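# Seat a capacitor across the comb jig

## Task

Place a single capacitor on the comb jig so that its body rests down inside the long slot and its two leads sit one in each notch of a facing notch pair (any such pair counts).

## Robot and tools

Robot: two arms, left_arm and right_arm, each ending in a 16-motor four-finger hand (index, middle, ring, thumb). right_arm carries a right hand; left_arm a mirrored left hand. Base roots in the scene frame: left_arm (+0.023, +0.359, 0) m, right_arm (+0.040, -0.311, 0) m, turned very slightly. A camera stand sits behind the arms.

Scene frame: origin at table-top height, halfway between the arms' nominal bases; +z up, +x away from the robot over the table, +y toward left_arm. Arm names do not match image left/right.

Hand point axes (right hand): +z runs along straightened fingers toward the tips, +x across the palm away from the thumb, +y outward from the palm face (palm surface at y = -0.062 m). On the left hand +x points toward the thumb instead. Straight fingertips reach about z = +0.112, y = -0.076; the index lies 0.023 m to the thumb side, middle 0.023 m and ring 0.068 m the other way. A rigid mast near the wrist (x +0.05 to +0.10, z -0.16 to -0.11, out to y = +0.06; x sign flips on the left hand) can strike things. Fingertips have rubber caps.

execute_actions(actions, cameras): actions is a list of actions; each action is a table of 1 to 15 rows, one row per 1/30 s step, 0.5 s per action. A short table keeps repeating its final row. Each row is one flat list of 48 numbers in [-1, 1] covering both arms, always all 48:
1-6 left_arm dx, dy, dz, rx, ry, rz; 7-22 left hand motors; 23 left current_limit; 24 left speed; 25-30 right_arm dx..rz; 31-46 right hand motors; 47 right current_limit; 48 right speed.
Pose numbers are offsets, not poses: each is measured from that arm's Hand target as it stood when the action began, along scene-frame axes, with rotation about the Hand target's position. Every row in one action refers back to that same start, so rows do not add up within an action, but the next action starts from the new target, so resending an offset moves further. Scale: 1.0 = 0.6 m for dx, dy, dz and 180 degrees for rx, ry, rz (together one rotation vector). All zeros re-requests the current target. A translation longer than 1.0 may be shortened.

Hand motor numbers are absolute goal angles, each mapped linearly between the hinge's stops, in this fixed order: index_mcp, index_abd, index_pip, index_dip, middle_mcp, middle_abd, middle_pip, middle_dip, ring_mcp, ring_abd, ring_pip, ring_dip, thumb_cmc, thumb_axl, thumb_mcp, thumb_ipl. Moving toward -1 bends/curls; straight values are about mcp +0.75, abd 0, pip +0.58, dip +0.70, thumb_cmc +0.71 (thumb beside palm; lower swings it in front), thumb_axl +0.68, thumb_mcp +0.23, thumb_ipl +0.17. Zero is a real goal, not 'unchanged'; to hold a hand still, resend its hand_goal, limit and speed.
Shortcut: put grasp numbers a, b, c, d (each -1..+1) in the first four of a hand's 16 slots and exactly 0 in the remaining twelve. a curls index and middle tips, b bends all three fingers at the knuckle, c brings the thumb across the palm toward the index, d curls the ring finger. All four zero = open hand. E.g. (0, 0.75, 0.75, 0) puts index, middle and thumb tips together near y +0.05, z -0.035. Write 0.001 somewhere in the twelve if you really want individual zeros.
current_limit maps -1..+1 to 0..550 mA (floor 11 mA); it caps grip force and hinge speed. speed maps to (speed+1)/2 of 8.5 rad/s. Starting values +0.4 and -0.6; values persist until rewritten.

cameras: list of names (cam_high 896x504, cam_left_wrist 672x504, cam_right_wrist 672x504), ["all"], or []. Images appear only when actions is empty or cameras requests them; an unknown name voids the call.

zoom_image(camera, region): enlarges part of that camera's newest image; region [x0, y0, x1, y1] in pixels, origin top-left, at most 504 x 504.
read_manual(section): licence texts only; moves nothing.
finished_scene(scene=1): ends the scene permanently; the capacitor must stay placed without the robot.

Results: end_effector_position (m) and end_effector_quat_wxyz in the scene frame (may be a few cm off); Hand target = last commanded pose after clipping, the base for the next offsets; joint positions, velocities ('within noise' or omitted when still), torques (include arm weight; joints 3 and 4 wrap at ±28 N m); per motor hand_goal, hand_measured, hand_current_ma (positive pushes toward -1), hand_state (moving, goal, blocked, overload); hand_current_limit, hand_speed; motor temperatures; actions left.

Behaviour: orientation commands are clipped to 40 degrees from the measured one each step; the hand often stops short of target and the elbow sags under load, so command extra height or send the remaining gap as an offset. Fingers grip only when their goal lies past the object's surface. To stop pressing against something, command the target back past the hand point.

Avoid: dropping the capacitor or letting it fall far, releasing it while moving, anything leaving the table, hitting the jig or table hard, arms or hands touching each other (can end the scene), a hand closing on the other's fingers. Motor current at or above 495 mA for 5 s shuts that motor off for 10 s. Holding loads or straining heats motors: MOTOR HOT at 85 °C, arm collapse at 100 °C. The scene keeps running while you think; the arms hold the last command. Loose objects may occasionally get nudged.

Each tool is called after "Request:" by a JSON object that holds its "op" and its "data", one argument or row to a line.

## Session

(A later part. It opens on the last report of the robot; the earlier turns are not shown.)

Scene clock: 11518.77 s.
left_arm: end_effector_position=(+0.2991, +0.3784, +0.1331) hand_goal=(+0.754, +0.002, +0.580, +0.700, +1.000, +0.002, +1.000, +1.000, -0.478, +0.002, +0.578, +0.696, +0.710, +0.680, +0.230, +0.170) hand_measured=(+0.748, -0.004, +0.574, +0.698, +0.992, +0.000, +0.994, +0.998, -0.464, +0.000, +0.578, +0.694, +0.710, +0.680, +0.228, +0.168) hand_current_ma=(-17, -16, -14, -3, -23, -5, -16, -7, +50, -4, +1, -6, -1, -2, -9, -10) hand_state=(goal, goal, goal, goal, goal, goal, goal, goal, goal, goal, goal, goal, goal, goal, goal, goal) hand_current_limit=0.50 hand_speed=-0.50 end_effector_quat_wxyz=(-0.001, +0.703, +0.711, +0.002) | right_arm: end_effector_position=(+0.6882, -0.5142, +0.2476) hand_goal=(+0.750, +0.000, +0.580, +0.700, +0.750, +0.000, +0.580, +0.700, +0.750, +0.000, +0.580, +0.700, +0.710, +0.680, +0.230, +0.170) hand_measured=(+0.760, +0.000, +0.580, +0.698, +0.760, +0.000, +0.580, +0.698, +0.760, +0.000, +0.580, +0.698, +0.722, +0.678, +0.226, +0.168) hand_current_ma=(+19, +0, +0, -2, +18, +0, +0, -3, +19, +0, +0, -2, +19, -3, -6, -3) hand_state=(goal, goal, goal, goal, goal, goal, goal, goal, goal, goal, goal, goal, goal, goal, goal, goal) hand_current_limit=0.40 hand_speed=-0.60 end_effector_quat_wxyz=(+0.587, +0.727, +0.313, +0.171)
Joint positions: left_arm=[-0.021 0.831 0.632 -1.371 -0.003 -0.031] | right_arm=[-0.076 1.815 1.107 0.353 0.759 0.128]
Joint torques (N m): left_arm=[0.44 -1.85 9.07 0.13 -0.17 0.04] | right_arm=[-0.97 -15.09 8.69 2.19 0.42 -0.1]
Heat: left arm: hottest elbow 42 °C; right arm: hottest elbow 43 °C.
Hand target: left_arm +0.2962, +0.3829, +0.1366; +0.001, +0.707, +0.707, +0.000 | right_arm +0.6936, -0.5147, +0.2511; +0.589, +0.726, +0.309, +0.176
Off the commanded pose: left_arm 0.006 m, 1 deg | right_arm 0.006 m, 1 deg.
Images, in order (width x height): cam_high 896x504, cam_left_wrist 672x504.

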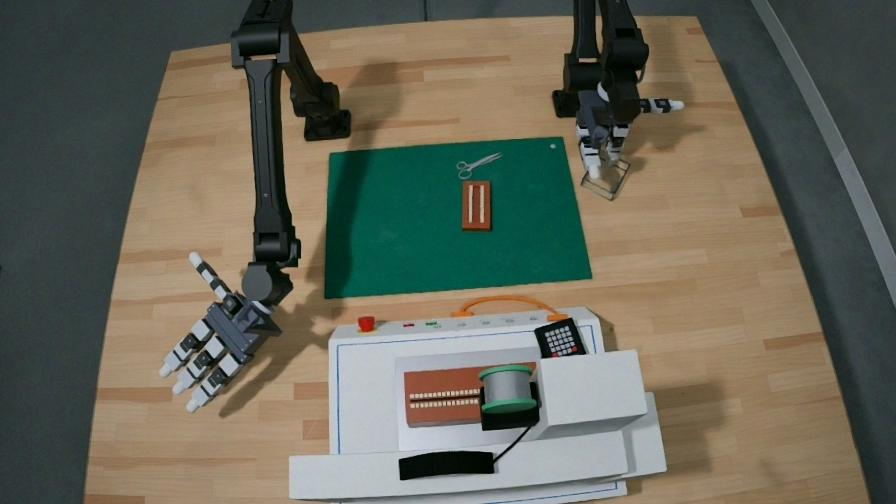

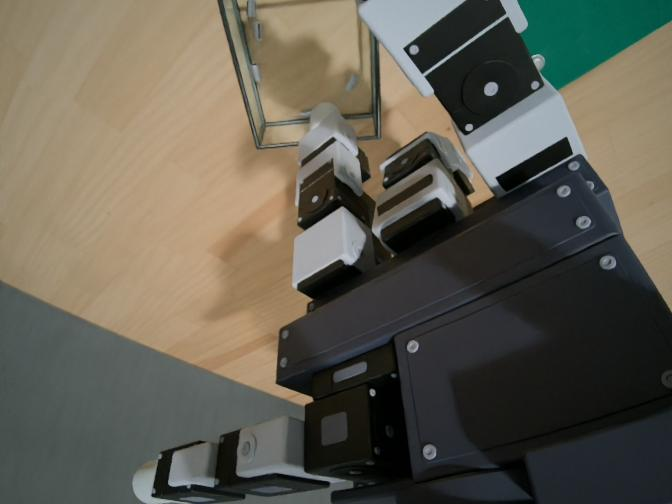

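Request:
{"op": "execute_actions", "data": {
  "actions": [
    [[0.0,0,0.0833,0,0,0,0.753,0.001,0.58,0.7,1,0.001,1,1,-0.479,0.001,0.577,0.696,0.71,0.68,0.23,0.17,0.5,-0.5,0,0,0,0,0,0,0,0,0,0,0,0,0,0,0,0,0,0,0,0,0,0,0.4,-0.6]],
    [[-0.02,0.0,0.02,0,0,0,0.753,0.001,0.58,0.7,1,0.001,1,1,-0.479,0.001,0.577,0.696,0.71,0.68,0.23,0.17,0.5,-0.5,0,0,0,0,0,0,0,0,0,0,0,0,0,0,0,0,0,0,0,0,0,0,0.4,-0.6]]
  ],
  "cameras": ["cam_left_wrist", "cam_high"]
}}

Request:
{"op": "zoom_image", "data": {
  "camera": "cam_left_wrist",
  "region": [180, 0, 420, 180]
}}

Request:
{"op": "zoom_image", "data": {
  "camera": "cam_high",
  "region": [530, 110, 650, 220]
}}

Scene clock: 11814.30 s.
left_arm: end_effector_position=(+0.2717, +0.3817, +0.1727) hand_goal=(+0.754, +0.002, +0.580, +0.700, +1.000, +0.002, +1.000, +1.000, -0.478, +0.002, +0.578, +0.696, +0.710, +0.680, +0.230, +0.170) hand_measured=(+0.750, -0.002, +0.576, +0.698, +0.994, +0.000, +0.994, +0.998, -0.464, +0.000, +0.578, +0.694, +0.710, +0.680, +0.228, +0.168) hand_current_ma=(-10, -8, -9, -4, -22, -5, -15, -7, +50, -4, +1, -6, -1, -2, -9, -10) hand_state=(goal, goal, goal, goal, goal, goal, goal, goal, goal, goal, goal, goal, goal, goal, goal, goal) hand_current_limit=0.50 hand_speed=-0.50 end_effector_quat_wxyz=(-0.019, +0.706, +0.708, -0.017) | right_arm: end_effector_position=(+0.6882, -0.5142, +0.2476) hand_goal=(+0.750, +0.000, +0.580, +0.700, +0.750, +0.000, +0.580, +0.700, +0.750, +0.000, +0.580, +0.700, +0.710, +0.680, +0.230, +0.170) hand_measured=(+0.760, +0.000, +0.580, +0.698, +0.760, +0.000, +0.580, +0.698, +0.760, +0.000, +0.580, +0.698, +0.722, +0.678, +0.226, +0.168) hand_current_ma=(+19, +0, +0, -2, +18, +0, +0, -3, +19, +0, +0, -2, +19, -3, -6, -3) hand_state=(goal, goal, goal, goal, goal, goal, goal, goal, goal, goal, goal, goal, goal, goal, goal, goal) hand_current_limit=0.40 hand_speed=-0.60 end_effector_quat_wxyz=(+0.587, +0.727, +0.313, +0.171)
Joint positions: left_arm=[0 0.762 0.718 -1.577 -0.002 -0.002] | right_arm=[-0.076 1.815 1.107 0.353 0.759 0.128]
Joint torques (N m): left_arm=[0.56 -1.03 13.3 0.02 -0.02 0.03] | right_arm=[-0.79 -15.03 8.73 2.11 0.38 -0.09]
Heat: left arm: hottest elbow 41 °C; right arm: hottest elbow 43 °C.
Hand target: left_arm +0.2842, +0.3828, +0.1985; +0.001, +0.707, +0.707, +0.000 | right_arm +0.6936, -0.5147, +0.2511; +0.589, +0.726, +0.309, +0.176
Off the commanded pose: left_arm 0.029 m, 3 deg | right_arm 0.006 m, 1 deg.
Images, in order (width x height): cam_high 896x504, cam_left_wrist 672x504.

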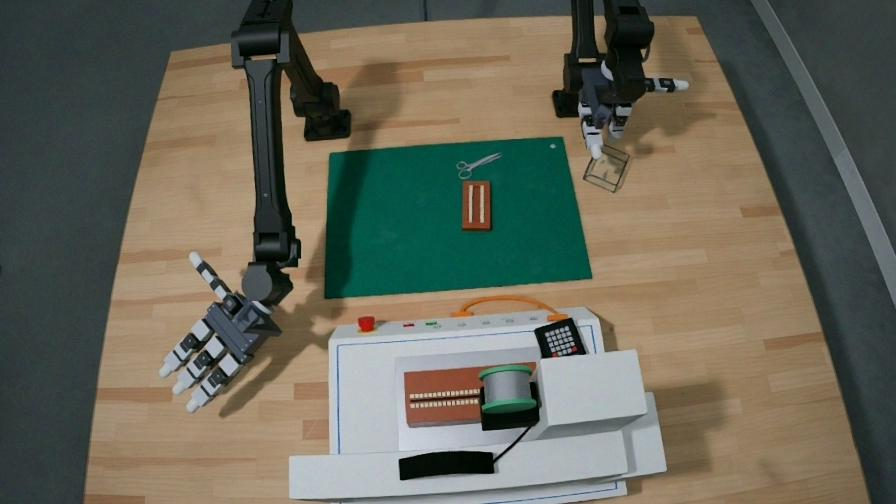

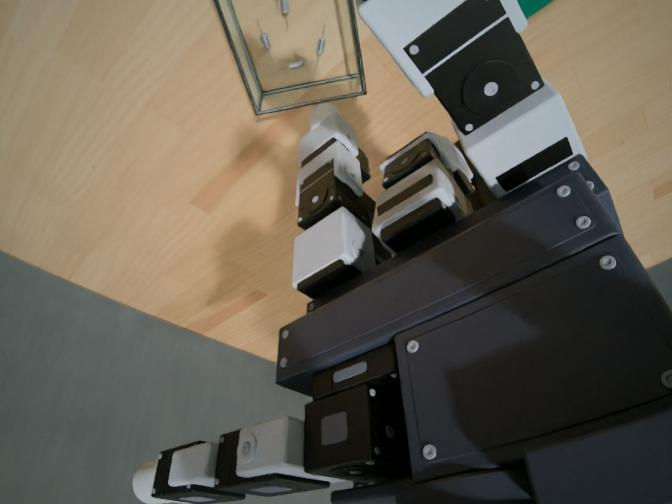

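Scaled by 2.100 from the camera's 672x504 image, which has a finer 960x720 frame.

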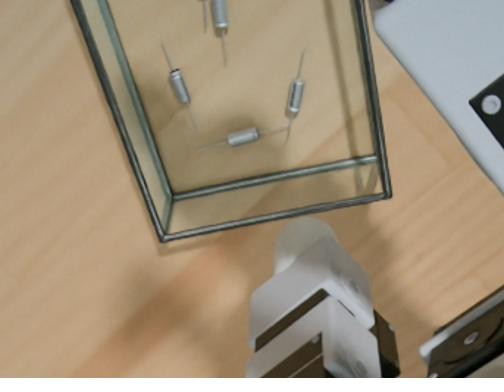

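Scaled by 4.200 from the camera's 896x504 image, which has a finer 1280x720 frame.

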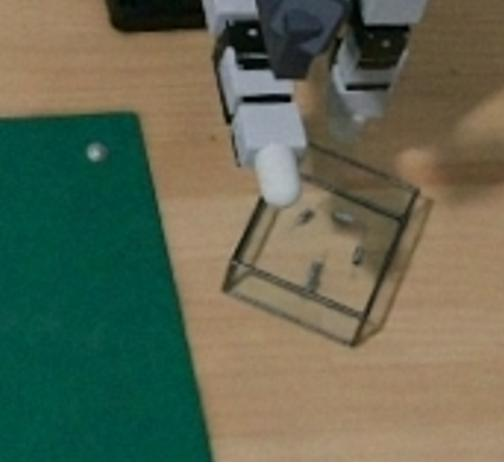

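Request:
{"op": "execute_actions", "data": {
  "actions": [
    [[0,0,0.0667,0,0,0,0.753,0.001,0.58,0.7,1,0.001,1,1,-0.479,0.001,0.577,0.696,0.71,0.68,0.23,0.17,0.5,-0.5,0,0,0,0,0,0,0,0,0,0,0,0,0,0,0,0,0,0,0,0,0,0,0.4,-0.6]],
    [[0,0.0,-0.0167,0,0,0,0.753,0.001,0.58,0.7,1,0.001,1,1,-0.479,0.001,0.577,0.696,0.71,0.68,0.23,0.17,0.5,-0.5,0,0,0,0,0,0,0,0,0,0,0,0,0,0,0,0,0,0,0,0,0,0,0.4,-0.6]]
  ],
  "cameras": ["cam_left_wrist"]
}}

Request:
{"op": "zoom_image", "data": {
  "camera": "cam_left_wrist",
  "region": [180, 0, 420, 180]
}}

Scene clock: 11828.40 s.
left_arm: end_effector_position=(+0.2761, +0.3817, +0.2170) hand_goal=(+0.754, +0.002, +0.580, +0.700, +1.000, +0.002, +1.000, +1.000, -0.478, +0.002, +0.578, +0.696, +0.710, +0.680, +0.230, +0.170) hand_measured=(+0.750, -0.002, +0.576, +0.698, +0.994, +0.000, +0.994, +0.998, -0.464, +0.000, +0.578, +0.694, +0.710, +0.680, +0.228, +0.168) hand_current_ma=(-9, -8, -9, -4, -22, -5, -15, -7, +50, -4, +1, -6, -1, -2, -9, -10) hand_state=(goal, goal, goal, goal, goal, goal, goal, goal, goal, goal, goal, goal, goal, goal, goal, goal) hand_current_limit=0.50 hand_speed=-0.50 end_effector_quat_wxyz=(-0.012, +0.706, +0.708, -0.010) | right_arm: end_effector_position=(+0.6882, -0.5142, +0.2476) hand_goal=(+0.750, +0.000, +0.580, +0.700, +0.750, +0.000, +0.580, +0.700, +0.750, +0.000, +0.580, +0.700, +0.710, +0.680, +0.230, +0.170) hand_measured=(+0.760, +0.000, +0.580, +0.698, +0.760, +0.000, +0.580, +0.698, +0.760, +0.000, +0.580, +0.698, +0.722, +0.678, +0.226, +0.168) hand_current_ma=(+19, +0, +0, -2, +18, +0, +0, -3, +19, +0, +0, -2, +19, -3, -6, -3) hand_state=(goal, goal, goal, goal, goal, goal, goal, goal, goal, goal, goal, goal, goal, goal, goal, goal) hand_current_limit=0.40 hand_speed=-0.60 end_effector_quat_wxyz=(+0.587, +0.727, +0.313, +0.171)
Joint positions: left_arm=[0.001 0.762 0.83 -1.67 -0.002 -0.002] | right_arm=[-0.076 1.815 1.107 0.353 0.759 0.128]
Joint torques (N m): left_arm=[0.56 -0.5 10.97 0.68 -0.02 0.03] | right_arm=[-1.2 -14.92 8.8 2.1 0.38 -0.07]
Heat: left arm: hottest elbow 42 °C; right arm: hottest elbow 43 °C.
Hand target: left_arm +0.2842, +0.3829, +0.2285; +0.001, +0.707, +0.707, +0.000 | right_arm +0.6936, -0.5147, +0.2511; +0.589, +0.726, +0.309, +0.176
Off the commanded pose: left_arm 0.014 m, 2 deg | right_arm 0.006 m, 1 deg.
Images, in order (width x height): cam_left_wrist 672x504.

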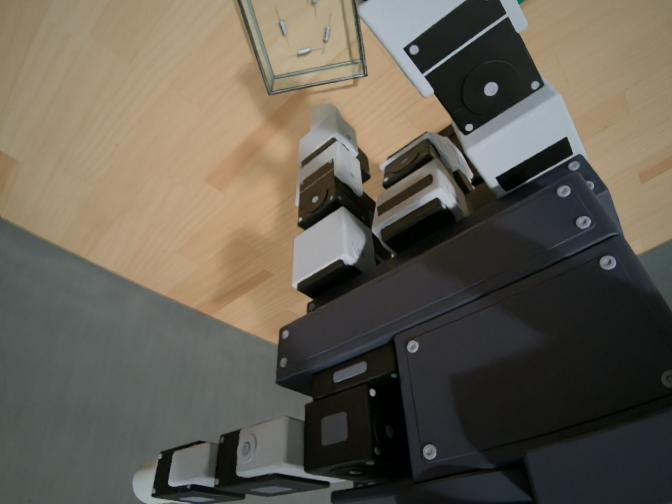

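Scaled by 2.100 from the camera's 672x504 image, which has a finer 960x720 frame.

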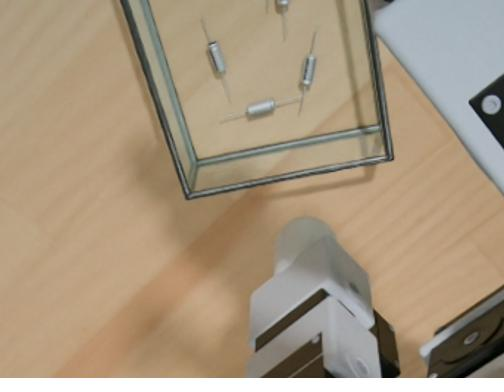

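Request:
{"op": "execute_actions", "data": {
  "actions": [
    [[0.1,0,0,0,0,0,0.753,0.001,0.58,0.7,1,0.001,1,1,-0.479,0.001,0.577,0.696,0.71,0.68,0.23,0.17,0.5,-0.5,0,0,0,0,0,0,0,0,0,0,0,0,0,0,0,0,0,0,0,0,0,0,0.4,-0.6]]
  ],
  "cameras": ["cam_left_wrist"]
}}

Request:
{"op": "zoom_image", "data": {
  "camera": "cam_left_wrist",
  "region": [180, 0, 420, 180]
}}

Scene clock: 11834.90 s.
left_arm: end_effector_position=(+0.3267, +0.3817, +0.2024) hand_goal=(+0.754, +0.002, +0.580, +0.700, +1.000, +0.002, +1.000, +1.000, -0.478, +0.002, +0.578, +0.696, +0.710, +0.680, +0.230, +0.170) hand_measured=(+0.752, -0.002, +0.578, +0.698, +0.994, +0.000, +0.994, +0.998, -0.464, +0.000, +0.578, +0.694, +0.710, +0.680, +0.228, +0.168) hand_current_ma=(-5, -8, -8, -4, -22, -5, -15, -7, +50, -4, +1, -6, -1, -2, -9, -10) hand_state=(goal, goal, goal, goal, goal, goal, goal, goal, goal, goal, goal, goal, goal, goal, goal, goal) hand_current_limit=0.50 hand_speed=-0.50 end_effector_quat_wxyz=(-0.023, +0.706, +0.707, -0.022) | right_arm: end_effector_position=(+0.6882, -0.5142, +0.2476) hand_goal=(+0.750, +0.000, +0.580, +0.700, +0.750, +0.000, +0.580, +0.700, +0.750, +0.000, +0.580, +0.700, +0.710, +0.680, +0.230, +0.170) hand_measured=(+0.760, +0.000, +0.580, +0.698, +0.760, +0.000, +0.580, +0.698, +0.760, +0.000, +0.580, +0.698, +0.722, +0.678, +0.226, +0.168) hand_current_ma=(+19, +0, +0, -2, +18, +0, +0, -3, +19, +0, +0, -2, +19, -3, -6, -3) hand_state=(goal, goal, goal, goal, goal, goal, goal, goal, goal, goal, goal, goal, goal, goal, goal, goal) hand_current_limit=0.40 hand_speed=-0.60 end_effector_quat_wxyz=(+0.587, +0.727, +0.313, +0.171)
Joint positions: left_arm=[0.001 0.94 0.883 -1.578 -0.002 -0.002] | right_arm=[-0.076 1.815 1.107 0.353 0.759 0.128]
Joint torques (N m): left_arm=[0.32 -3.25 13.39 0.54 -0.03 0.01] | right_arm=[-0.56 -14.97 8.73 2.18 0.37 -0.1]
Heat: left arm: hottest elbow 42 °C; right arm: hottest elbow 43 °C.
Hand target: left_arm +0.3442, +0.3829, +0.2285; +0.001, +0.707, +0.707, +0.000 | right_arm +0.6936, -0.5147, +0.2511; +0.589, +0.726, +0.309, +0.176
Off the commanded pose: left_arm 0.031 m, 4 deg | right_arm 0.006 m, 1 deg.
Images, in order (width x height): cam_left_wrist 672x504.

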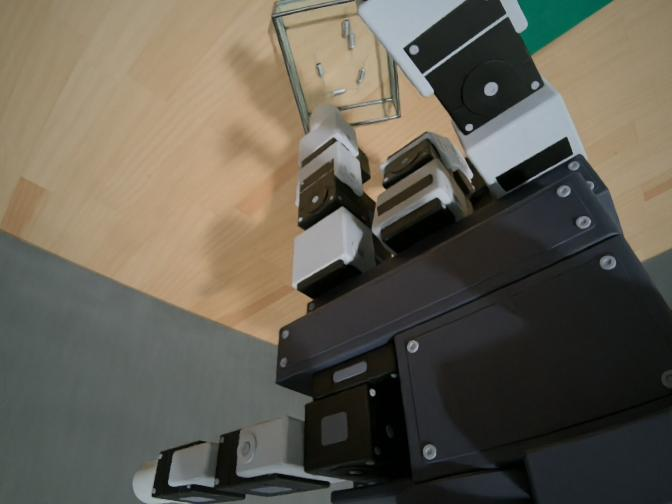

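Scaled by 2.100 from the camera's 672x504 image, which has a finer 960x720 frame.

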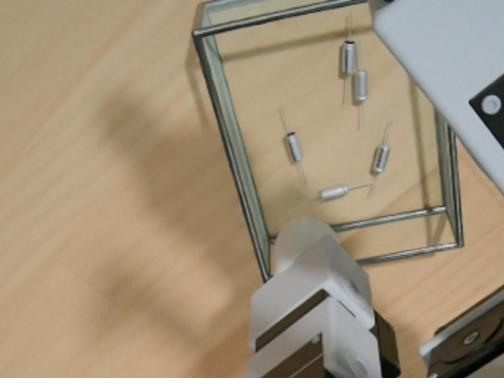

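Request:
{"op": "execute_actions", "data": {
  "actions": [
    [[-0.0333,0,-0.0667,0,0,0,0.753,0.001,0.58,0.7,1,0.001,1,1,-0.479,0.001,0.577,0.696,0.71,0.68,0.23,0.17,0.5,-0.5,0,0,0,0,0,0,0,0,0,0,0,0,0,0,0,0,0,0,0,0,0,0,0.4,-0.6]]
  ],
  "cameras": ["cam_left_wrist", "cam_high"]
}}

Request:
{"op": "zoom_image", "data": {
  "camera": "cam_left_wrist",
  "region": [180, 0, 420, 180]
}}

Request:
{"op": "zoom_image", "data": {
  "camera": "cam_high",
  "region": [550, 130, 650, 210]
}}

Scene clock: 11845.10 s.
left_arm: end_effector_position=(+0.3216, +0.3816, +0.1836) hand_goal=(+0.754, +0.002, +0.580, +0.700, +1.000, +0.002, +1.000, +1.000, -0.478, +0.002, +0.578, +0.696, +0.710, +0.680, +0.230, +0.170) hand_measured=(+0.752, -0.002, +0.578, +0.698, +0.994, +0.000, +0.994, +0.998, -0.464, +0.000, +0.578, +0.694, +0.710, +0.680, +0.228, +0.168) hand_current_ma=(-5, -8, -8, -4, -22, -5, -15, -7, +50, -4, +1, -6, -1, -2, -9, -10) hand_state=(goal, goal, goal, goal, goal, goal, goal, goal, goal, goal, goal, goal, goal, goal, goal, goal) hand_current_limit=0.50 hand_speed=-0.50 end_effector_quat_wxyz=(-0.008, +0.706, +0.708, -0.007) | right_arm: end_effector_position=(+0.6882, -0.5142, +0.2476) hand_goal=(+0.750, +0.000, +0.580, +0.700, +0.750, +0.000, +0.580, +0.700, +0.750, +0.000, +0.580, +0.700, +0.710, +0.680, +0.230, +0.170) hand_measured=(+0.760, +0.000, +0.580, +0.698, +0.760, +0.000, +0.580, +0.698, +0.760, +0.000, +0.580, +0.698, +0.722, +0.678, +0.226, +0.168) hand_current_ma=(+19, +0, +0, -2, +18, +0, +0, -3, +19, +0, +0, -2, +19, -3, -6, -3) hand_state=(goal, goal, goal, goal, goal, goal, goal, goal, goal, goal, goal, goal, goal, goal, goal, goal) hand_current_limit=0.40 hand_speed=-0.60 end_effector_quat_wxyz=(+0.587, +0.727, +0.313, +0.171)
Joint positions: left_arm=[0.001 0.897 0.803 -1.498 -0.002 -0.002] | right_arm=[-0.076 1.815 1.107 0.353 0.759 0.128]
Joint torques (N m): left_arm=[0.32 -3.31 9.29 0.62 -0.02 0.01] | right_arm=[-0.56 -15.21 8.76 2.06 0.38 -0.09]
Heat: left arm: hottest elbow 43 °C; right arm: hottest elbow 43 °C.
Hand target: left_arm +0.3243, +0.3829, +0.1885; +0.001, +0.707, +0.707, +0.000 | right_arm +0.6936, -0.5147, +0.2511; +0.589, +0.726, +0.309, +0.176
Off the commanded pose: left_arm 0.006 m, 1 deg | right_arm 0.006 m, 1 deg.
Images, in order (width x height): cam_high 896x504, cam_left_wrist 672x504.

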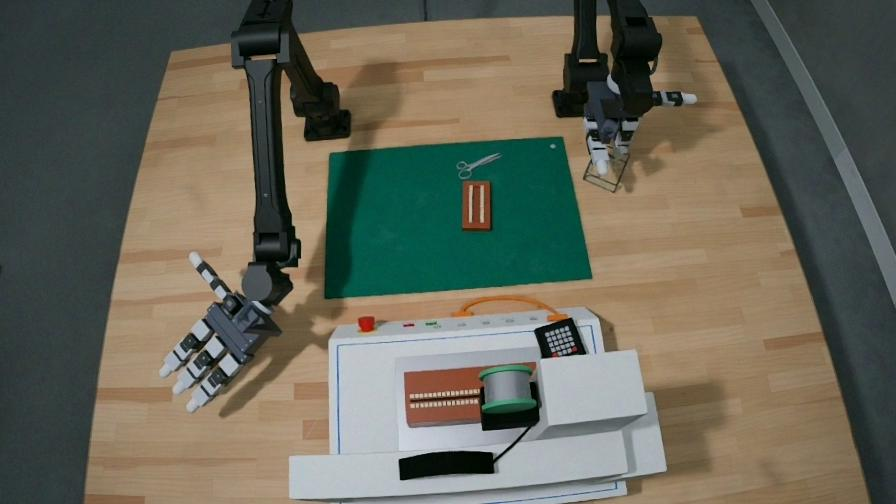

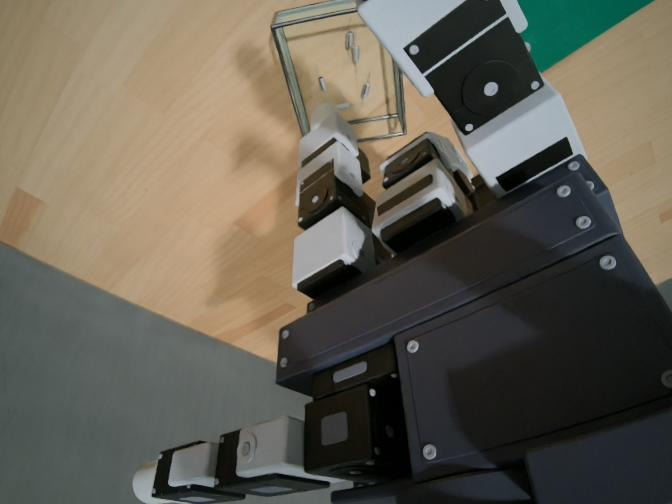

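Scaled by 2.100 from the camera's 672x504 image, which has a finer 960x720 frame.

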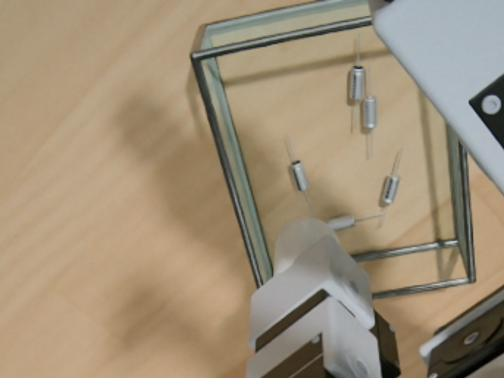

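Scaled by 5.040 from the camera's 896x504 image, which has a finer 1280x720 frame.

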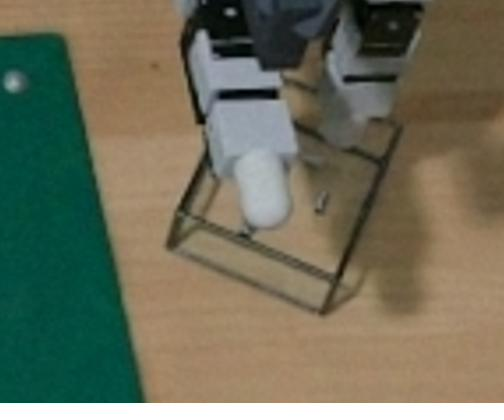

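Request:
{"op": "execute_actions", "data": {
  "actions": [
    [[-0.003,0.0068,-0.0858,0,0,0,0.753,0.001,0.58,0.7,1,0.001,1,1,-0.479,0.001,0.577,0.696,0.71,0.68,0.23,0.17,0.5,-0.5,0,0,0,0,0,0,0,0,0,0,0,0,0,0,0,0,0,0,0,0,0,0,0.4,-0.6]]
  ],
  "cameras": ["cam_left_wrist"]
}}

Request:
{"op": "zoom_image", "data": {
  "camera": "cam_left_wrist",
  "region": [180, 0, 420, 180]
}}

Scene clock: 12113.20 s.
left_arm: end_effector_position=(+0.3173, +0.3853, +0.1351) hand_goal=(+0.754, +0.002, +0.580, +0.700, +1.000, +0.002, +1.000, +1.000, -0.478, +0.002, +0.578, +0.696, +0.710, +0.680, +0.230, +0.170) hand_measured=(+0.752, -0.002, +0.578, +0.698, +0.994, +0.000, +0.994, +0.998, -0.464, +0.000, +0.578, +0.694, +0.710, +0.680, +0.228, +0.168) hand_current_ma=(-4, -8, -7, -4, -22, -5, -15, -7, +50, -4, +1, -6, -1, -2, -9, -10) hand_state=(goal, goal, goal, goal, goal, goal, goal, goal, goal, goal, goal, goal, goal, goal, goal, goal) hand_current_limit=0.50 hand_speed=-0.50 end_effector_quat_wxyz=(-0.004, +0.706, +0.708, -0.002) | right_arm: end_effector_position=(+0.6882, -0.5142, +0.2476) hand_goal=(+0.750, +0.000, +0.580, +0.700, +0.750, +0.000, +0.580, +0.700, +0.750, +0.000, +0.580, +0.700, +0.710, +0.680, +0.230, +0.170) hand_measured=(+0.760, +0.000, +0.580, +0.698, +0.760, +0.000, +0.580, +0.698, +0.760, +0.000, +0.580, +0.698, +0.722, +0.678, +0.226, +0.168) hand_current_ma=(+19, +0, +0, -2, +18, +0, +0, -3, +19, +0, +0, -2, +19, -3, -6, -3) hand_state=(goal, goal, goal, goal, goal, goal, goal, goal, goal, goal, goal, goal, goal, goal, goal, goal) hand_current_limit=0.40 hand_speed=-0.60 end_effector_quat_wxyz=(+0.587, +0.727, +0.313, +0.171)
Joint positions: left_arm=[0.018 0.898 0.672 -1.352 -0.002 0.015] | right_arm=[-0.076 1.815 1.107 0.353 0.759 0.128]
Joint torques (N m): left_arm=[0.5 -1.73 9.48 0.73 -0.02 0.03] | right_arm=[-0.67 -15.38 8.75 2.03 0.39 -0.09]
Heat: left arm: hottest elbow 41 °C; right arm: hottest elbow 43 °C.
Hand target: left_arm +0.3223, +0.3869, +0.1369; +0.001, +0.707, +0.707, +0.000 | right_arm +0.6936, -0.5147, +0.2511; +0.589, +0.726, +0.309, +0.176
Off the commanded pose: left_arm 0.006 m, 1 deg | right_arm 0.006 m, 1 deg.
Images, in order (width x height): cam_left_wrist 672x504.

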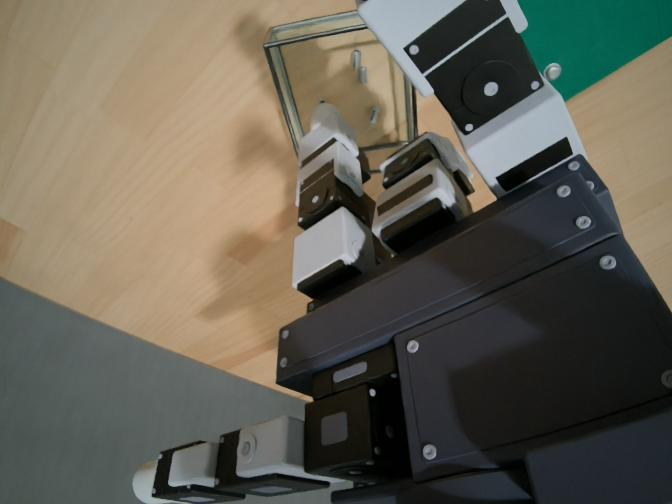

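Scaled by 2.100 from the camera's 672x504 image, which has a finer 960x720 frame.

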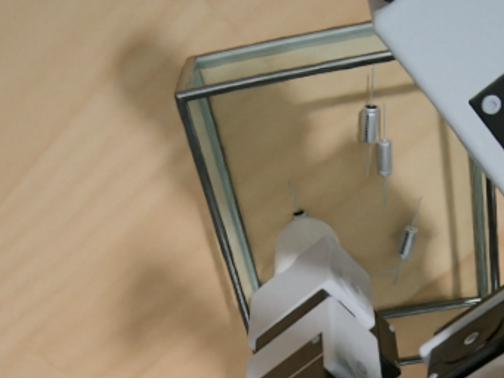

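Request:
{"op": "execute_actions", "data": {
  "actions": [
    [[0.0053,0.0085,0.003,0,0,0,0.753,0.001,0.58,0.7,1,0.001,1,1,-0.479,0.001,0.577,0.696,0.71,0.68,0.23,0.17,0.5,-0.5,0,0,0,0,0,0,0,0,0,0,0,0,0,0,0,0,0,0,0,0,0,0,0.4,-0.6]],
    [[0.0053,0.0085,0.003,0,0,0,0.753,0.001,0.58,0.7,1,0.001,1,1,-0.479,0.001,0.577,0.696,0.71,0.68,0.23,0.17,0.5,-0.5,0,0,0,0,0,0,0,0,0,0,0,0,0,0,0,0,0,0,0,0,0,0,0.4,-0.6]]
  ],
  "cameras": ["cam_left_wrist"]
}}

Request:
{"op": "zoom_image", "data": {
  "camera": "cam_left_wrist",
  "region": [180, 0, 420, 180]
}}

Scene clock: 12129.20 s.
left_arm: end_effector_position=(+0.3170, +0.3948, +0.1301) hand_goal=(+0.754, +0.002, +0.580, +0.700, +1.000, +0.002, +1.000, +1.000, -0.478, +0.002, +0.578, +0.696, +0.710, +0.680, +0.230, +0.170) hand_measured=(+0.752, -0.002, +0.578, +0.698, +0.994, +0.000, +0.994, +0.998, -0.464, +0.000, +0.578, +0.694, +0.710, +0.680, +0.228, +0.168) hand_current_ma=(-4, -7, -7, -4, -22, -5, -15, -7, +50, -4, +1, -6, -1, -2, -9, -10) hand_state=(goal, goal, goal, goal, goal, goal, goal, goal, goal, goal, goal, goal, goal, goal, goal, goal) hand_current_limit=0.50 hand_speed=-0.50 end_effector_quat_wxyz=(-0.009, +0.706, +0.708, -0.009) | right_arm: end_effector_position=(+0.6882, -0.5142, +0.2476) hand_goal=(+0.750, +0.000, +0.580, +0.700, +0.750, +0.000, +0.580, +0.700, +0.750, +0.000, +0.580, +0.700, +0.710, +0.680, +0.230, +0.170) hand_measured=(+0.760, +0.000, +0.580, +0.698, +0.760, +0.000, +0.580, +0.698, +0.760, +0.000, +0.580, +0.698, +0.722, +0.678, +0.226, +0.168) hand_current_ma=(+19, +0, +0, -2, +18, +0, +0, -3, +19, +0, +0, -2, +19, -3, -6, -3) hand_state=(goal, goal, goal, goal, goal, goal, goal, goal, goal, goal, goal, goal, goal, goal, goal, goal) hand_current_limit=0.40 hand_speed=-0.60 end_effector_quat_wxyz=(+0.587, +0.727, +0.313, +0.171)
Joint positions: left_arm=[0.063 0.917 0.672 -1.352 -0.001 0.06] | right_arm=[-0.076 1.815 1.107 0.353 0.759 0.128]
Joint torques (N m): left_arm=[0.5 -1.85 10.99 0.66 -0.04 0.07] | right_arm=[-0.62 -15.09 8.8 2.19 0.39 -0.09]
Heat: left arm: hottest elbow 41 °C; right arm: hottest elbow 43 °C.
Hand target: left_arm +0.3287, +0.3971, +0.1406; +0.001, +0.707, +0.707, +0.000 | right_arm +0.6936, -0.5147, +0.2511; +0.589, +0.726, +0.309, +0.176
Off the commanded pose: left_arm 0.016 m, 2 deg | right_arm 0.006 m, 1 deg.
Images, in order (width x height): cam_left_wrist 672x504.

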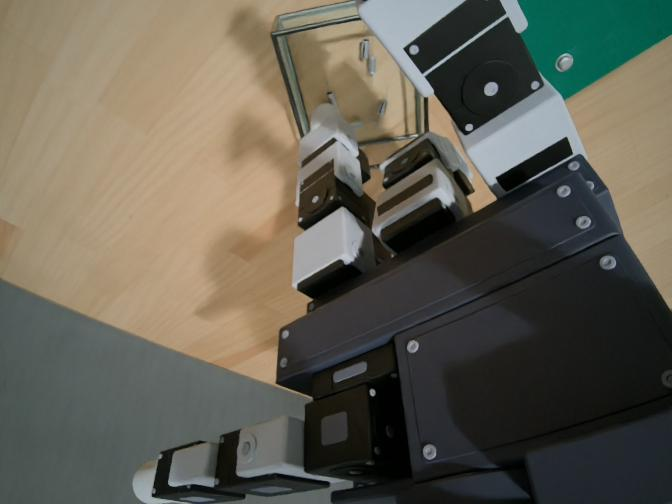

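Scaled by 2.100 from the camera's 672x504 image, which has a finer 960x720 frame.

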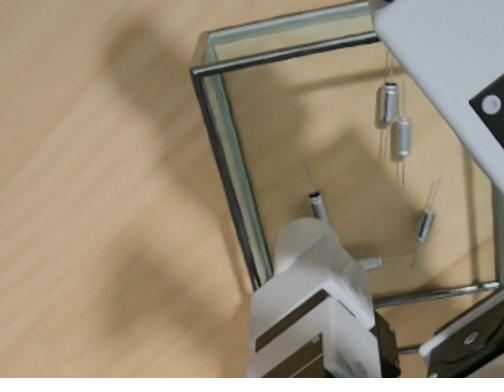

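Request:
{"op": "execute_actions", "data": {
  "actions": []
}}

Request:
{"op": "zoom_image", "data": {
  "camera": "cam_left_wrist",
  "region": [180, 0, 420, 180]
}}

Scene clock: 12186.43 s.
left_arm: end_effector_position=(+0.3170, +0.3948, +0.1301) hand_goal=(+0.754, +0.002, +0.580, +0.700, +1.000, +0.002, +1.000, +1.000, -0.478, +0.002, +0.578, +0.696, +0.710, +0.680, +0.230, +0.170) hand_measured=(+0.752, -0.002, +0.578, +0.698, +0.994, +0.000, +0.994, +0.998, -0.464, +0.000, +0.578, +0.694, +0.710, +0.680, +0.228, +0.168) hand_current_ma=(-4, -7, -7, -4, -22, -5, -15, -7, +50, -4, +1, -6, -1, -2, -9, -10) hand_state=(goal, goal, goal, goal, goal, goal, goal, goal, goal, goal, goal, goal, goal, goal, goal, goal) hand_current_limit=0.50 hand_speed=-0.50 end_effector_quat_wxyz=(-0.009, +0.706, +0.708, -0.009) | right_arm: end_effector_position=(+0.6882, -0.5142, +0.2476) hand_goal=(+0.750, +0.000, +0.580, +0.700, +0.750, +0.000, +0.580, +0.700, +0.750, +0.000, +0.580, +0.700, +0.710, +0.680, +0.230, +0.170) hand_measured=(+0.760, +0.000, +0.580, +0.698, +0.760, +0.000, +0.580, +0.698, +0.760, +0.000, +0.580, +0.698, +0.722, +0.678, +0.226, +0.168) hand_current_ma=(+19, +0, +0, -2, +18, +0, +0, -3, +19, +0, +0, -2, +19, -3, -6, -3) hand_state=(goal, goal, goal, goal, goal, goal, goal, goal, goal, goal, goal, goal, goal, goal, goal, goal) hand_current_limit=0.40 hand_speed=-0.60 end_effector_quat_wxyz=(+0.587, +0.727, +0.313, +0.171)
Joint positions: left_arm=[0.063 0.917 0.672 -1.352 -0.001 0.06] | right_arm=[-0.076 1.815 1.107 0.353 0.759 0.128]
Joint velocities: within noise
Joint torques (N m): left_arm=[0.5 -1.79 10.99 0.65 -0.04 0.03] | right_arm=[-0.97 -15.21 8.75 2.1 0.39 -0.1]
Motor temperatures (°C): left_arm=[25 28 41 27 28 27] | right_arm=[27 35 43 28 26 27]
Heat: left arm: hottest elbow 41 °C; right arm: hottest elbow 43 °C.
Hand target: left_arm +0.3287, +0.3971, +0.1406; +0.001, +0.707, +0.707, +0.000 | right_arm +0.6936, -0.5147, +0.2511; +0.589, +0.726, +0.309, +0.176
Off the commanded pose: left_arm 0.016 m, 2 deg | right_arm 0.006 m, 1 deg.

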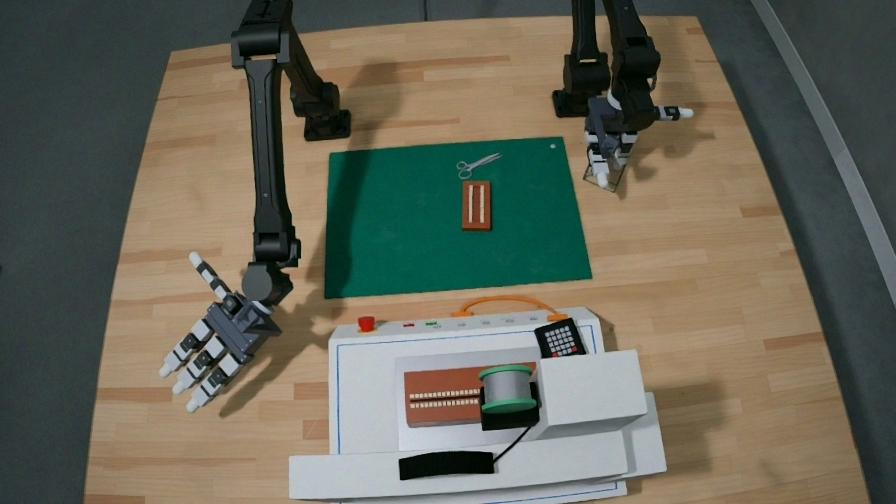

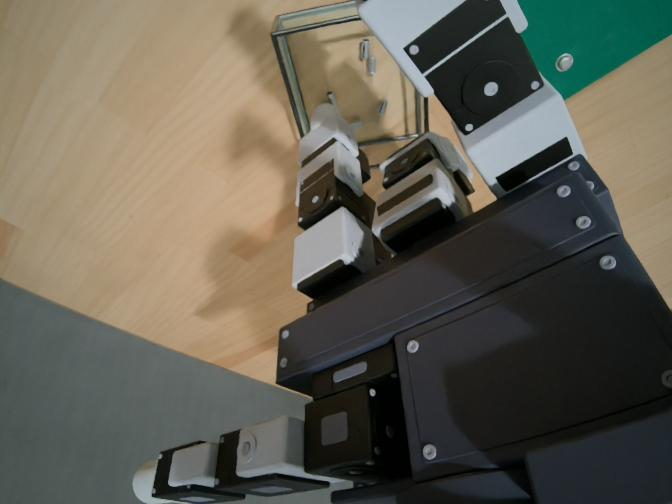

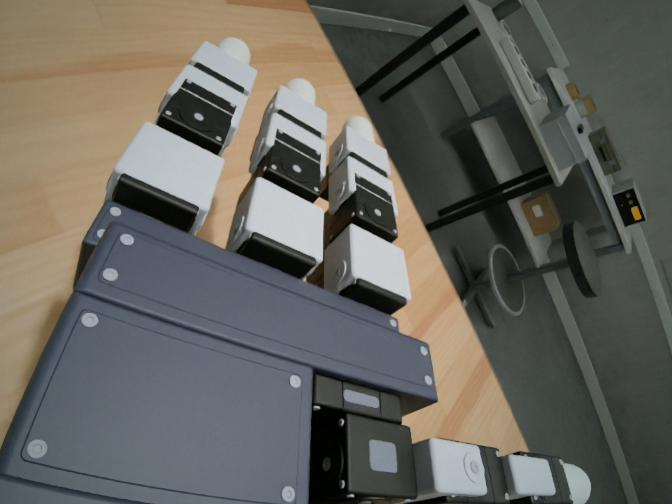

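Scaled by 2.100 from the camera's 672x504 image, which has a finer 960x720 frame.

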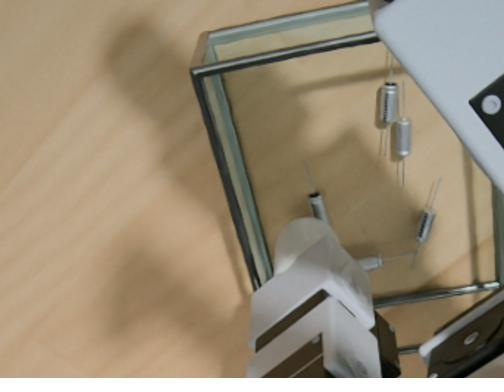

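Request:
{"op": "execute_actions", "data": {
  "actions": [
    [[-0.004,-0.006,0.01,0,0,0,0.753,0.001,0.58,0.7,1,0.001,1,1,-0.479,0.001,0.577,0.696,0.71,0.68,0.23,0.17,0.5,-0.5,0,0,0,0,0,0,0,0,0,0,0,0,0,0,0,0,0,0,0,0,0,0,0.4,-0.6],[-0.008,-0.012,0.03,0,0,0,0.753,0.001,0.58,0.7,1,0.001,1,1,-0.479,0.001,0.577,0.696,0.71,0.68,0.23,0.17,0.5,-0.5,0,0,0,0,0,0,0,0,0,0,0,0,0,0,0,0,0,0,0,0,0,0,0.4,-0.6],[-0.012,-0.018,0.05,0,0,0,0.753,0.001,0.58,0.7,1,0.001,1,1,-0.479,0.001,0.577,0.696,0.71,0.68,0.23,0.17,0.5,-0.5,0,0,0,0,0,0,0,0,0,0,0,0,0,0,0,0,0,0,0,0,0,0,0.4,-0.6],[-0.015,-0.021,0.07,0,0,0,0.753,0.001,0.58,0.7,1,0.001,1,1,-0.479,0.001,0.577,0.696,0.71,0.68,0.23,0.17,0.5,-0.5,0,0,0,0,0,0,0,0,0,0,0,0,0,0,0,0,0,0,0,0,0,0,0.4,-0.6],[-0.015,-0.021,0.09,0,0,0,0.753,0.001,0.58,0.7,1,0.001,1,1,-0.479,0.001,0.577,0.696,0.71,0.68,0.23,0.17,0.5,-0.5,0,0,0,0,0,0,0,0,0,0,0,0,0,0,0,0,0,0,0,0,0,0,0.4,-0.6],[-0.015,-0.021,0.11,0,0,0,0.753,0.001,0.58,0.7,1,0.001,1,1,-0.479,0.001,0.577,0.696,0.71,0.68,0.23,0.17,0.5,-0.5,0,0,0,0,0,0,0,0,0,0,0,0,0,0,0,0,0,0,0,0,0,0,0.4,-0.6],[-0.015,-0.021,0.12,0,0,0,0.753,0.001,0.58,0.7,1,0.001,1,1,-0.479,0.001,0.577,0.696,0.71,0.68,0.23,0.17,0.5,-0.5,0,0,0,0,0,0,0,0,0,0,0,0,0,0,0,0,0,0,0,0,0,0,0.4,-0.6]]
  ],
  "cameras": ["cam_left_wrist","cam_high"]
}}

Request:
{"op": "zoom_image", "data": {
  "camera": "cam_left_wrist",
  "region": [180, 0, 420, 180]
}}

Scene clock: 12303.30 s.
left_arm: end_effector_position=(+0.3084, +0.3865, +0.1912) hand_goal=(+0.754, +0.002, +0.580, +0.700, +1.000, +0.002, +1.000, +1.000, -0.478, +0.002, +0.578, +0.696, +0.710, +0.680, +0.230, +0.170) hand_measured=(+0.752, -0.002, +0.578, +0.698, +0.994, +0.000, +0.994, +0.998, -0.464, +0.000, +0.578, +0.694, +0.710, +0.680, +0.228, +0.168) hand_current_ma=(-4, -7, -7, -4, -22, -5, -15, -7, +50, -4, +1, -6, -1, -2, -9, -10) hand_state=(goal, goal, goal, goal, goal, goal, goal, goal, goal, goal, goal, goal, goal, goal, goal, goal) hand_current_limit=0.50 hand_speed=-0.50 end_effector_quat_wxyz=(-0.012, +0.708, +0.706, -0.013) | right_arm: end_effector_position=(+0.6882, -0.5142, +0.2476) hand_goal=(+0.750, +0.000, +0.580, +0.700, +0.750, +0.000, +0.580, +0.700, +0.750, +0.000, +0.580, +0.700, +0.710, +0.680, +0.230, +0.170) hand_measured=(+0.760, +0.000, +0.580, +0.698, +0.760, +0.000, +0.580, +0.698, +0.760, +0.000, +0.580, +0.698, +0.722, +0.678, +0.226, +0.168) hand_current_ma=(+19, +0, +0, -2, +18, +0, +0, -3, +19, +0, +0, -2, +19, -3, -6, -3) hand_state=(goal, goal, goal, goal, goal, goal, goal, goal, goal, goal, goal, goal, goal, goal, goal, goal) hand_current_limit=0.40 hand_speed=-0.60 end_effector_quat_wxyz=(+0.587, +0.727, +0.313, +0.171)
Joint positions: left_arm=[0.029 0.865 0.809 -1.551 0.001 0.031] | right_arm=[-0.076 1.815 1.107 0.353 0.759 0.128]
Joint torques (N m): left_arm=[-0.91 -1.61 12.78 0.06 -0.1 -0.15] | right_arm=[-0.62 -15.33 8.76 2.07 0.41 -0.08]
Heat: left arm: hottest elbow 42 °C; right arm: hottest elbow 43 °C.
Hand target: left_arm +0.3198, +0.3846, +0.2127; +0.001, +0.707, +0.707, +0.000 | right_arm +0.6936, -0.5147, +0.2511; +0.589, +0.726, +0.309, +0.176
Off the commanded pose: left_arm 0.024 m, 2 deg | right_arm 0.006 m, 1 deg.
Images, in order (width x height): cam_high 896x504, cam_left_wrist 672x504.

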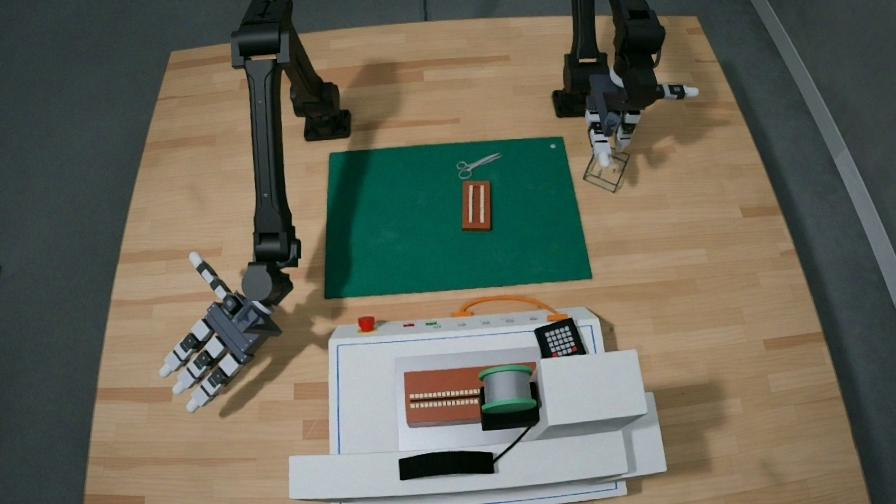

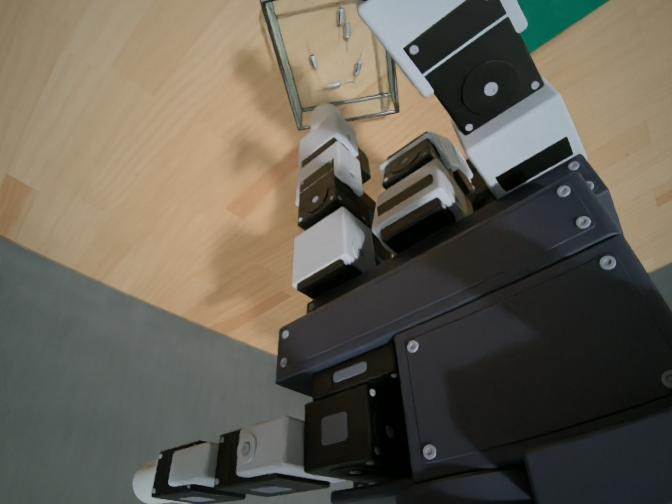

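Scaled by 2.100 from the camera's 672x504 image, which has a finer 960x720 frame.

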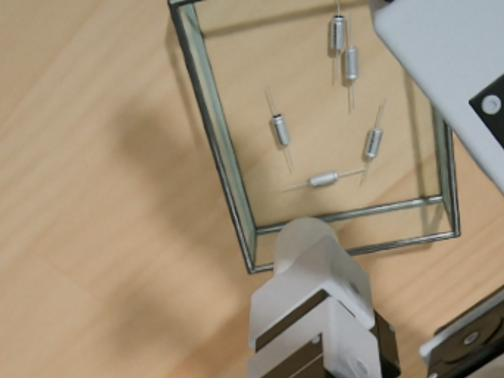

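Request:
{"op": "execute_actions", "data": {
  "actions": [
    [[0.002,0.004,-0.02,0,0,0,0.753,0.001,0.58,0.7,1,0.001,1,1,-0.479,0.001,0.577,0.696,0.71,0.68,0.23,0.17,0.5,-0.5,0,0,0,0,0,0,0,0,0,0,0,0,0,0,0,0,0,0,0,0,0,0,0.4,-0.6],[0.004,0.008,-0.05,0,0,0,0.753,0.001,0.58,0.7,1,0.001,1,1,-0.479,0.001,0.577,0.696,0.71,0.68,0.23,0.17,0.5,-0.5,0,0,0,0,0,0,0,0,0,0,0,0,0,0,0,0,0,0,0,0,0,0,0.4,-0.6],[0.0053,0.0102,-0.08,0,0,0,0.753,0.001,0.58,0.7,1,0.001,1,1,-0.479,0.001,0.577,0.696,0.71,0.68,0.23,0.17,0.5,-0.5,0,0,0,0,0,0,0,0,0,0,0,0,0,0,0,0,0,0,0,0,0,0,0.4,-0.6],[0.0053,0.0102,-0.105,0,0,0,0.753,0.001,0.58,0.7,1,0.001,1,1,-0.479,0.001,0.577,0.696,0.71,0.68,0.23,0.17,0.5,-0.5,0,0,0,0,0,0,0,0,0,0,0,0,0,0,0,0,0,0,0,0,0,0,0.4,-0.6],[0.0053,0.0102,-0.118,0,0,0,0.753,0.001,0.58,0.7,1,0.001,1,1,-0.479,0.001,0.577,0.696,0.71,0.68,0.23,0.17,0.5,-0.5,0,0,0,0,0,0,0,0,0,0,0,0,0,0,0,0,0,0,0,0,0,0,0.4,-0.6],[0.0053,0.0102,-0.1228,0,0,0,0.753,0.001,0.58,0.7,1,0.001,1,1,-0.479,0.001,0.577,0.696,0.71,0.68,0.23,0.17,0.5,-0.5,0,0,0,0,0,0,0,0,0,0,0,0,0,0,0,0,0,0,0,0,0,0,0.4,-0.6]]
  ],
  "cameras": ["cam_left_wrist"]
}}

Request:
{"op": "zoom_image", "data": {
  "camera": "cam_left_wrist",
  "region": [180, 0, 420, 180]
}}

Scene clock: 12369.03 s.
left_arm: end_effector_position=(+0.3175, +0.3883, +0.1361) hand_goal=(+0.754, +0.002, +0.580, +0.700, +1.000, +0.002, +1.000, +1.000, -0.478, +0.002, +0.578, +0.696, +0.710, +0.680, +0.230, +0.170) hand_measured=(+0.752, -0.002, +0.578, +0.698, +0.994, +0.000, +0.994, +0.998, -0.464, +0.000, +0.578, +0.694, +0.710, +0.680, +0.228, +0.168) hand_current_ma=(-4, -7, -7, -4, -22, -5, -15, -7, +50, -4, +1, -6, -1, -2, -9, -10) hand_state=(goal, goal, goal, goal, goal, goal, goal, goal, goal, goal, goal, goal, goal, goal, goal, goal) hand_current_limit=0.50 hand_speed=-0.50 end_effector_quat_wxyz=(-0.004, +0.706, +0.708, -0.005) | right_arm: end_effector_position=(+0.6882, -0.5142, +0.2476) hand_goal=(+0.750, +0.000, +0.580, +0.700, +0.750, +0.000, +0.580, +0.700, +0.750, +0.000, +0.580, +0.700, +0.710, +0.680, +0.230, +0.170) hand_measured=(+0.760, +0.000, +0.580, +0.698, +0.760, +0.000, +0.580, +0.698, +0.760, +0.000, +0.580, +0.698, +0.722, +0.678, +0.226, +0.168) hand_current_ma=(+19, +0, +0, -2, +18, +0, +0, -3, +19, +0, +0, -2, +19, -3, -6, -3) hand_state=(goal, goal, goal, goal, goal, goal, goal, goal, goal, goal, goal, goal, goal, goal, goal, goal) hand_current_limit=0.40 hand_speed=-0.60 end_effector_quat_wxyz=(+0.587, +0.727, +0.313, +0.171)
Joint positions: left_arm=[0.035 0.901 0.677 -1.358 0.001 0.032] | right_arm=[-0.076 1.815 1.107 0.353 0.759 0.128]
Joint torques (N m): left_arm=[0.56 -1.9 9.52 0.75 -0.16 0.03] | right_arm=[-1.08 -14.97 8.64 2.14 0.41 -0.1]
Motor temperatures (°C): left_arm=[25 28 47 27 28 27] | right_arm=[27 35 43 28 26 27]
Heat: left arm: hottest elbow 47 °C; right arm: hottest elbow 43 °C.
Hand target: left_arm +0.3229, +0.3907, +0.1388; +0.001, +0.707, +0.707, +0.000 | right_arm +0.6936, -0.5147, +0.2511; +0.589, +0.726, +0.309, +0.176
Off the commanded pose: left_arm 0.007 m, 1 deg | right_arm 0.006 m, 1 deg.
Images, in order (width x height): cam_left_wrist 672x504.

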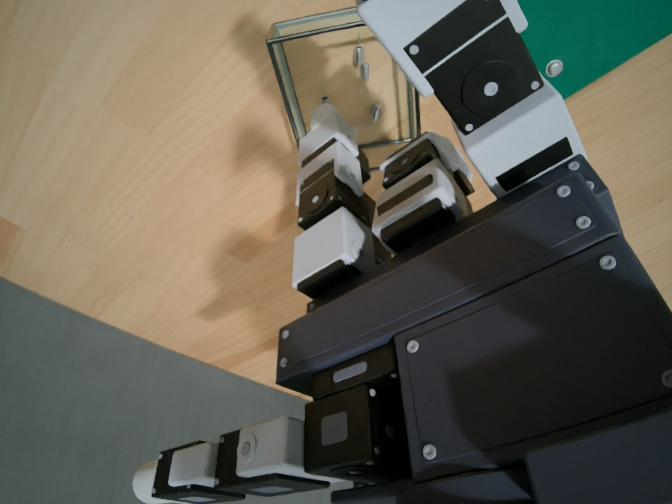

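Scaled by 2.100 from the camera's 672x504 image, which has a finer 960x720 frame.

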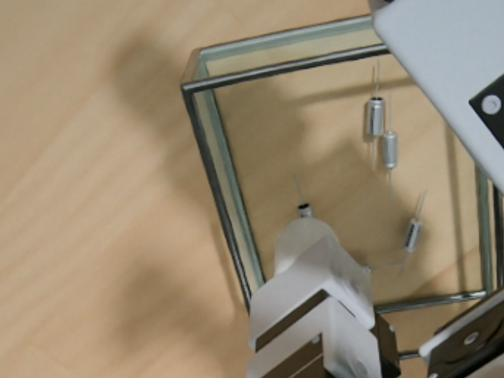

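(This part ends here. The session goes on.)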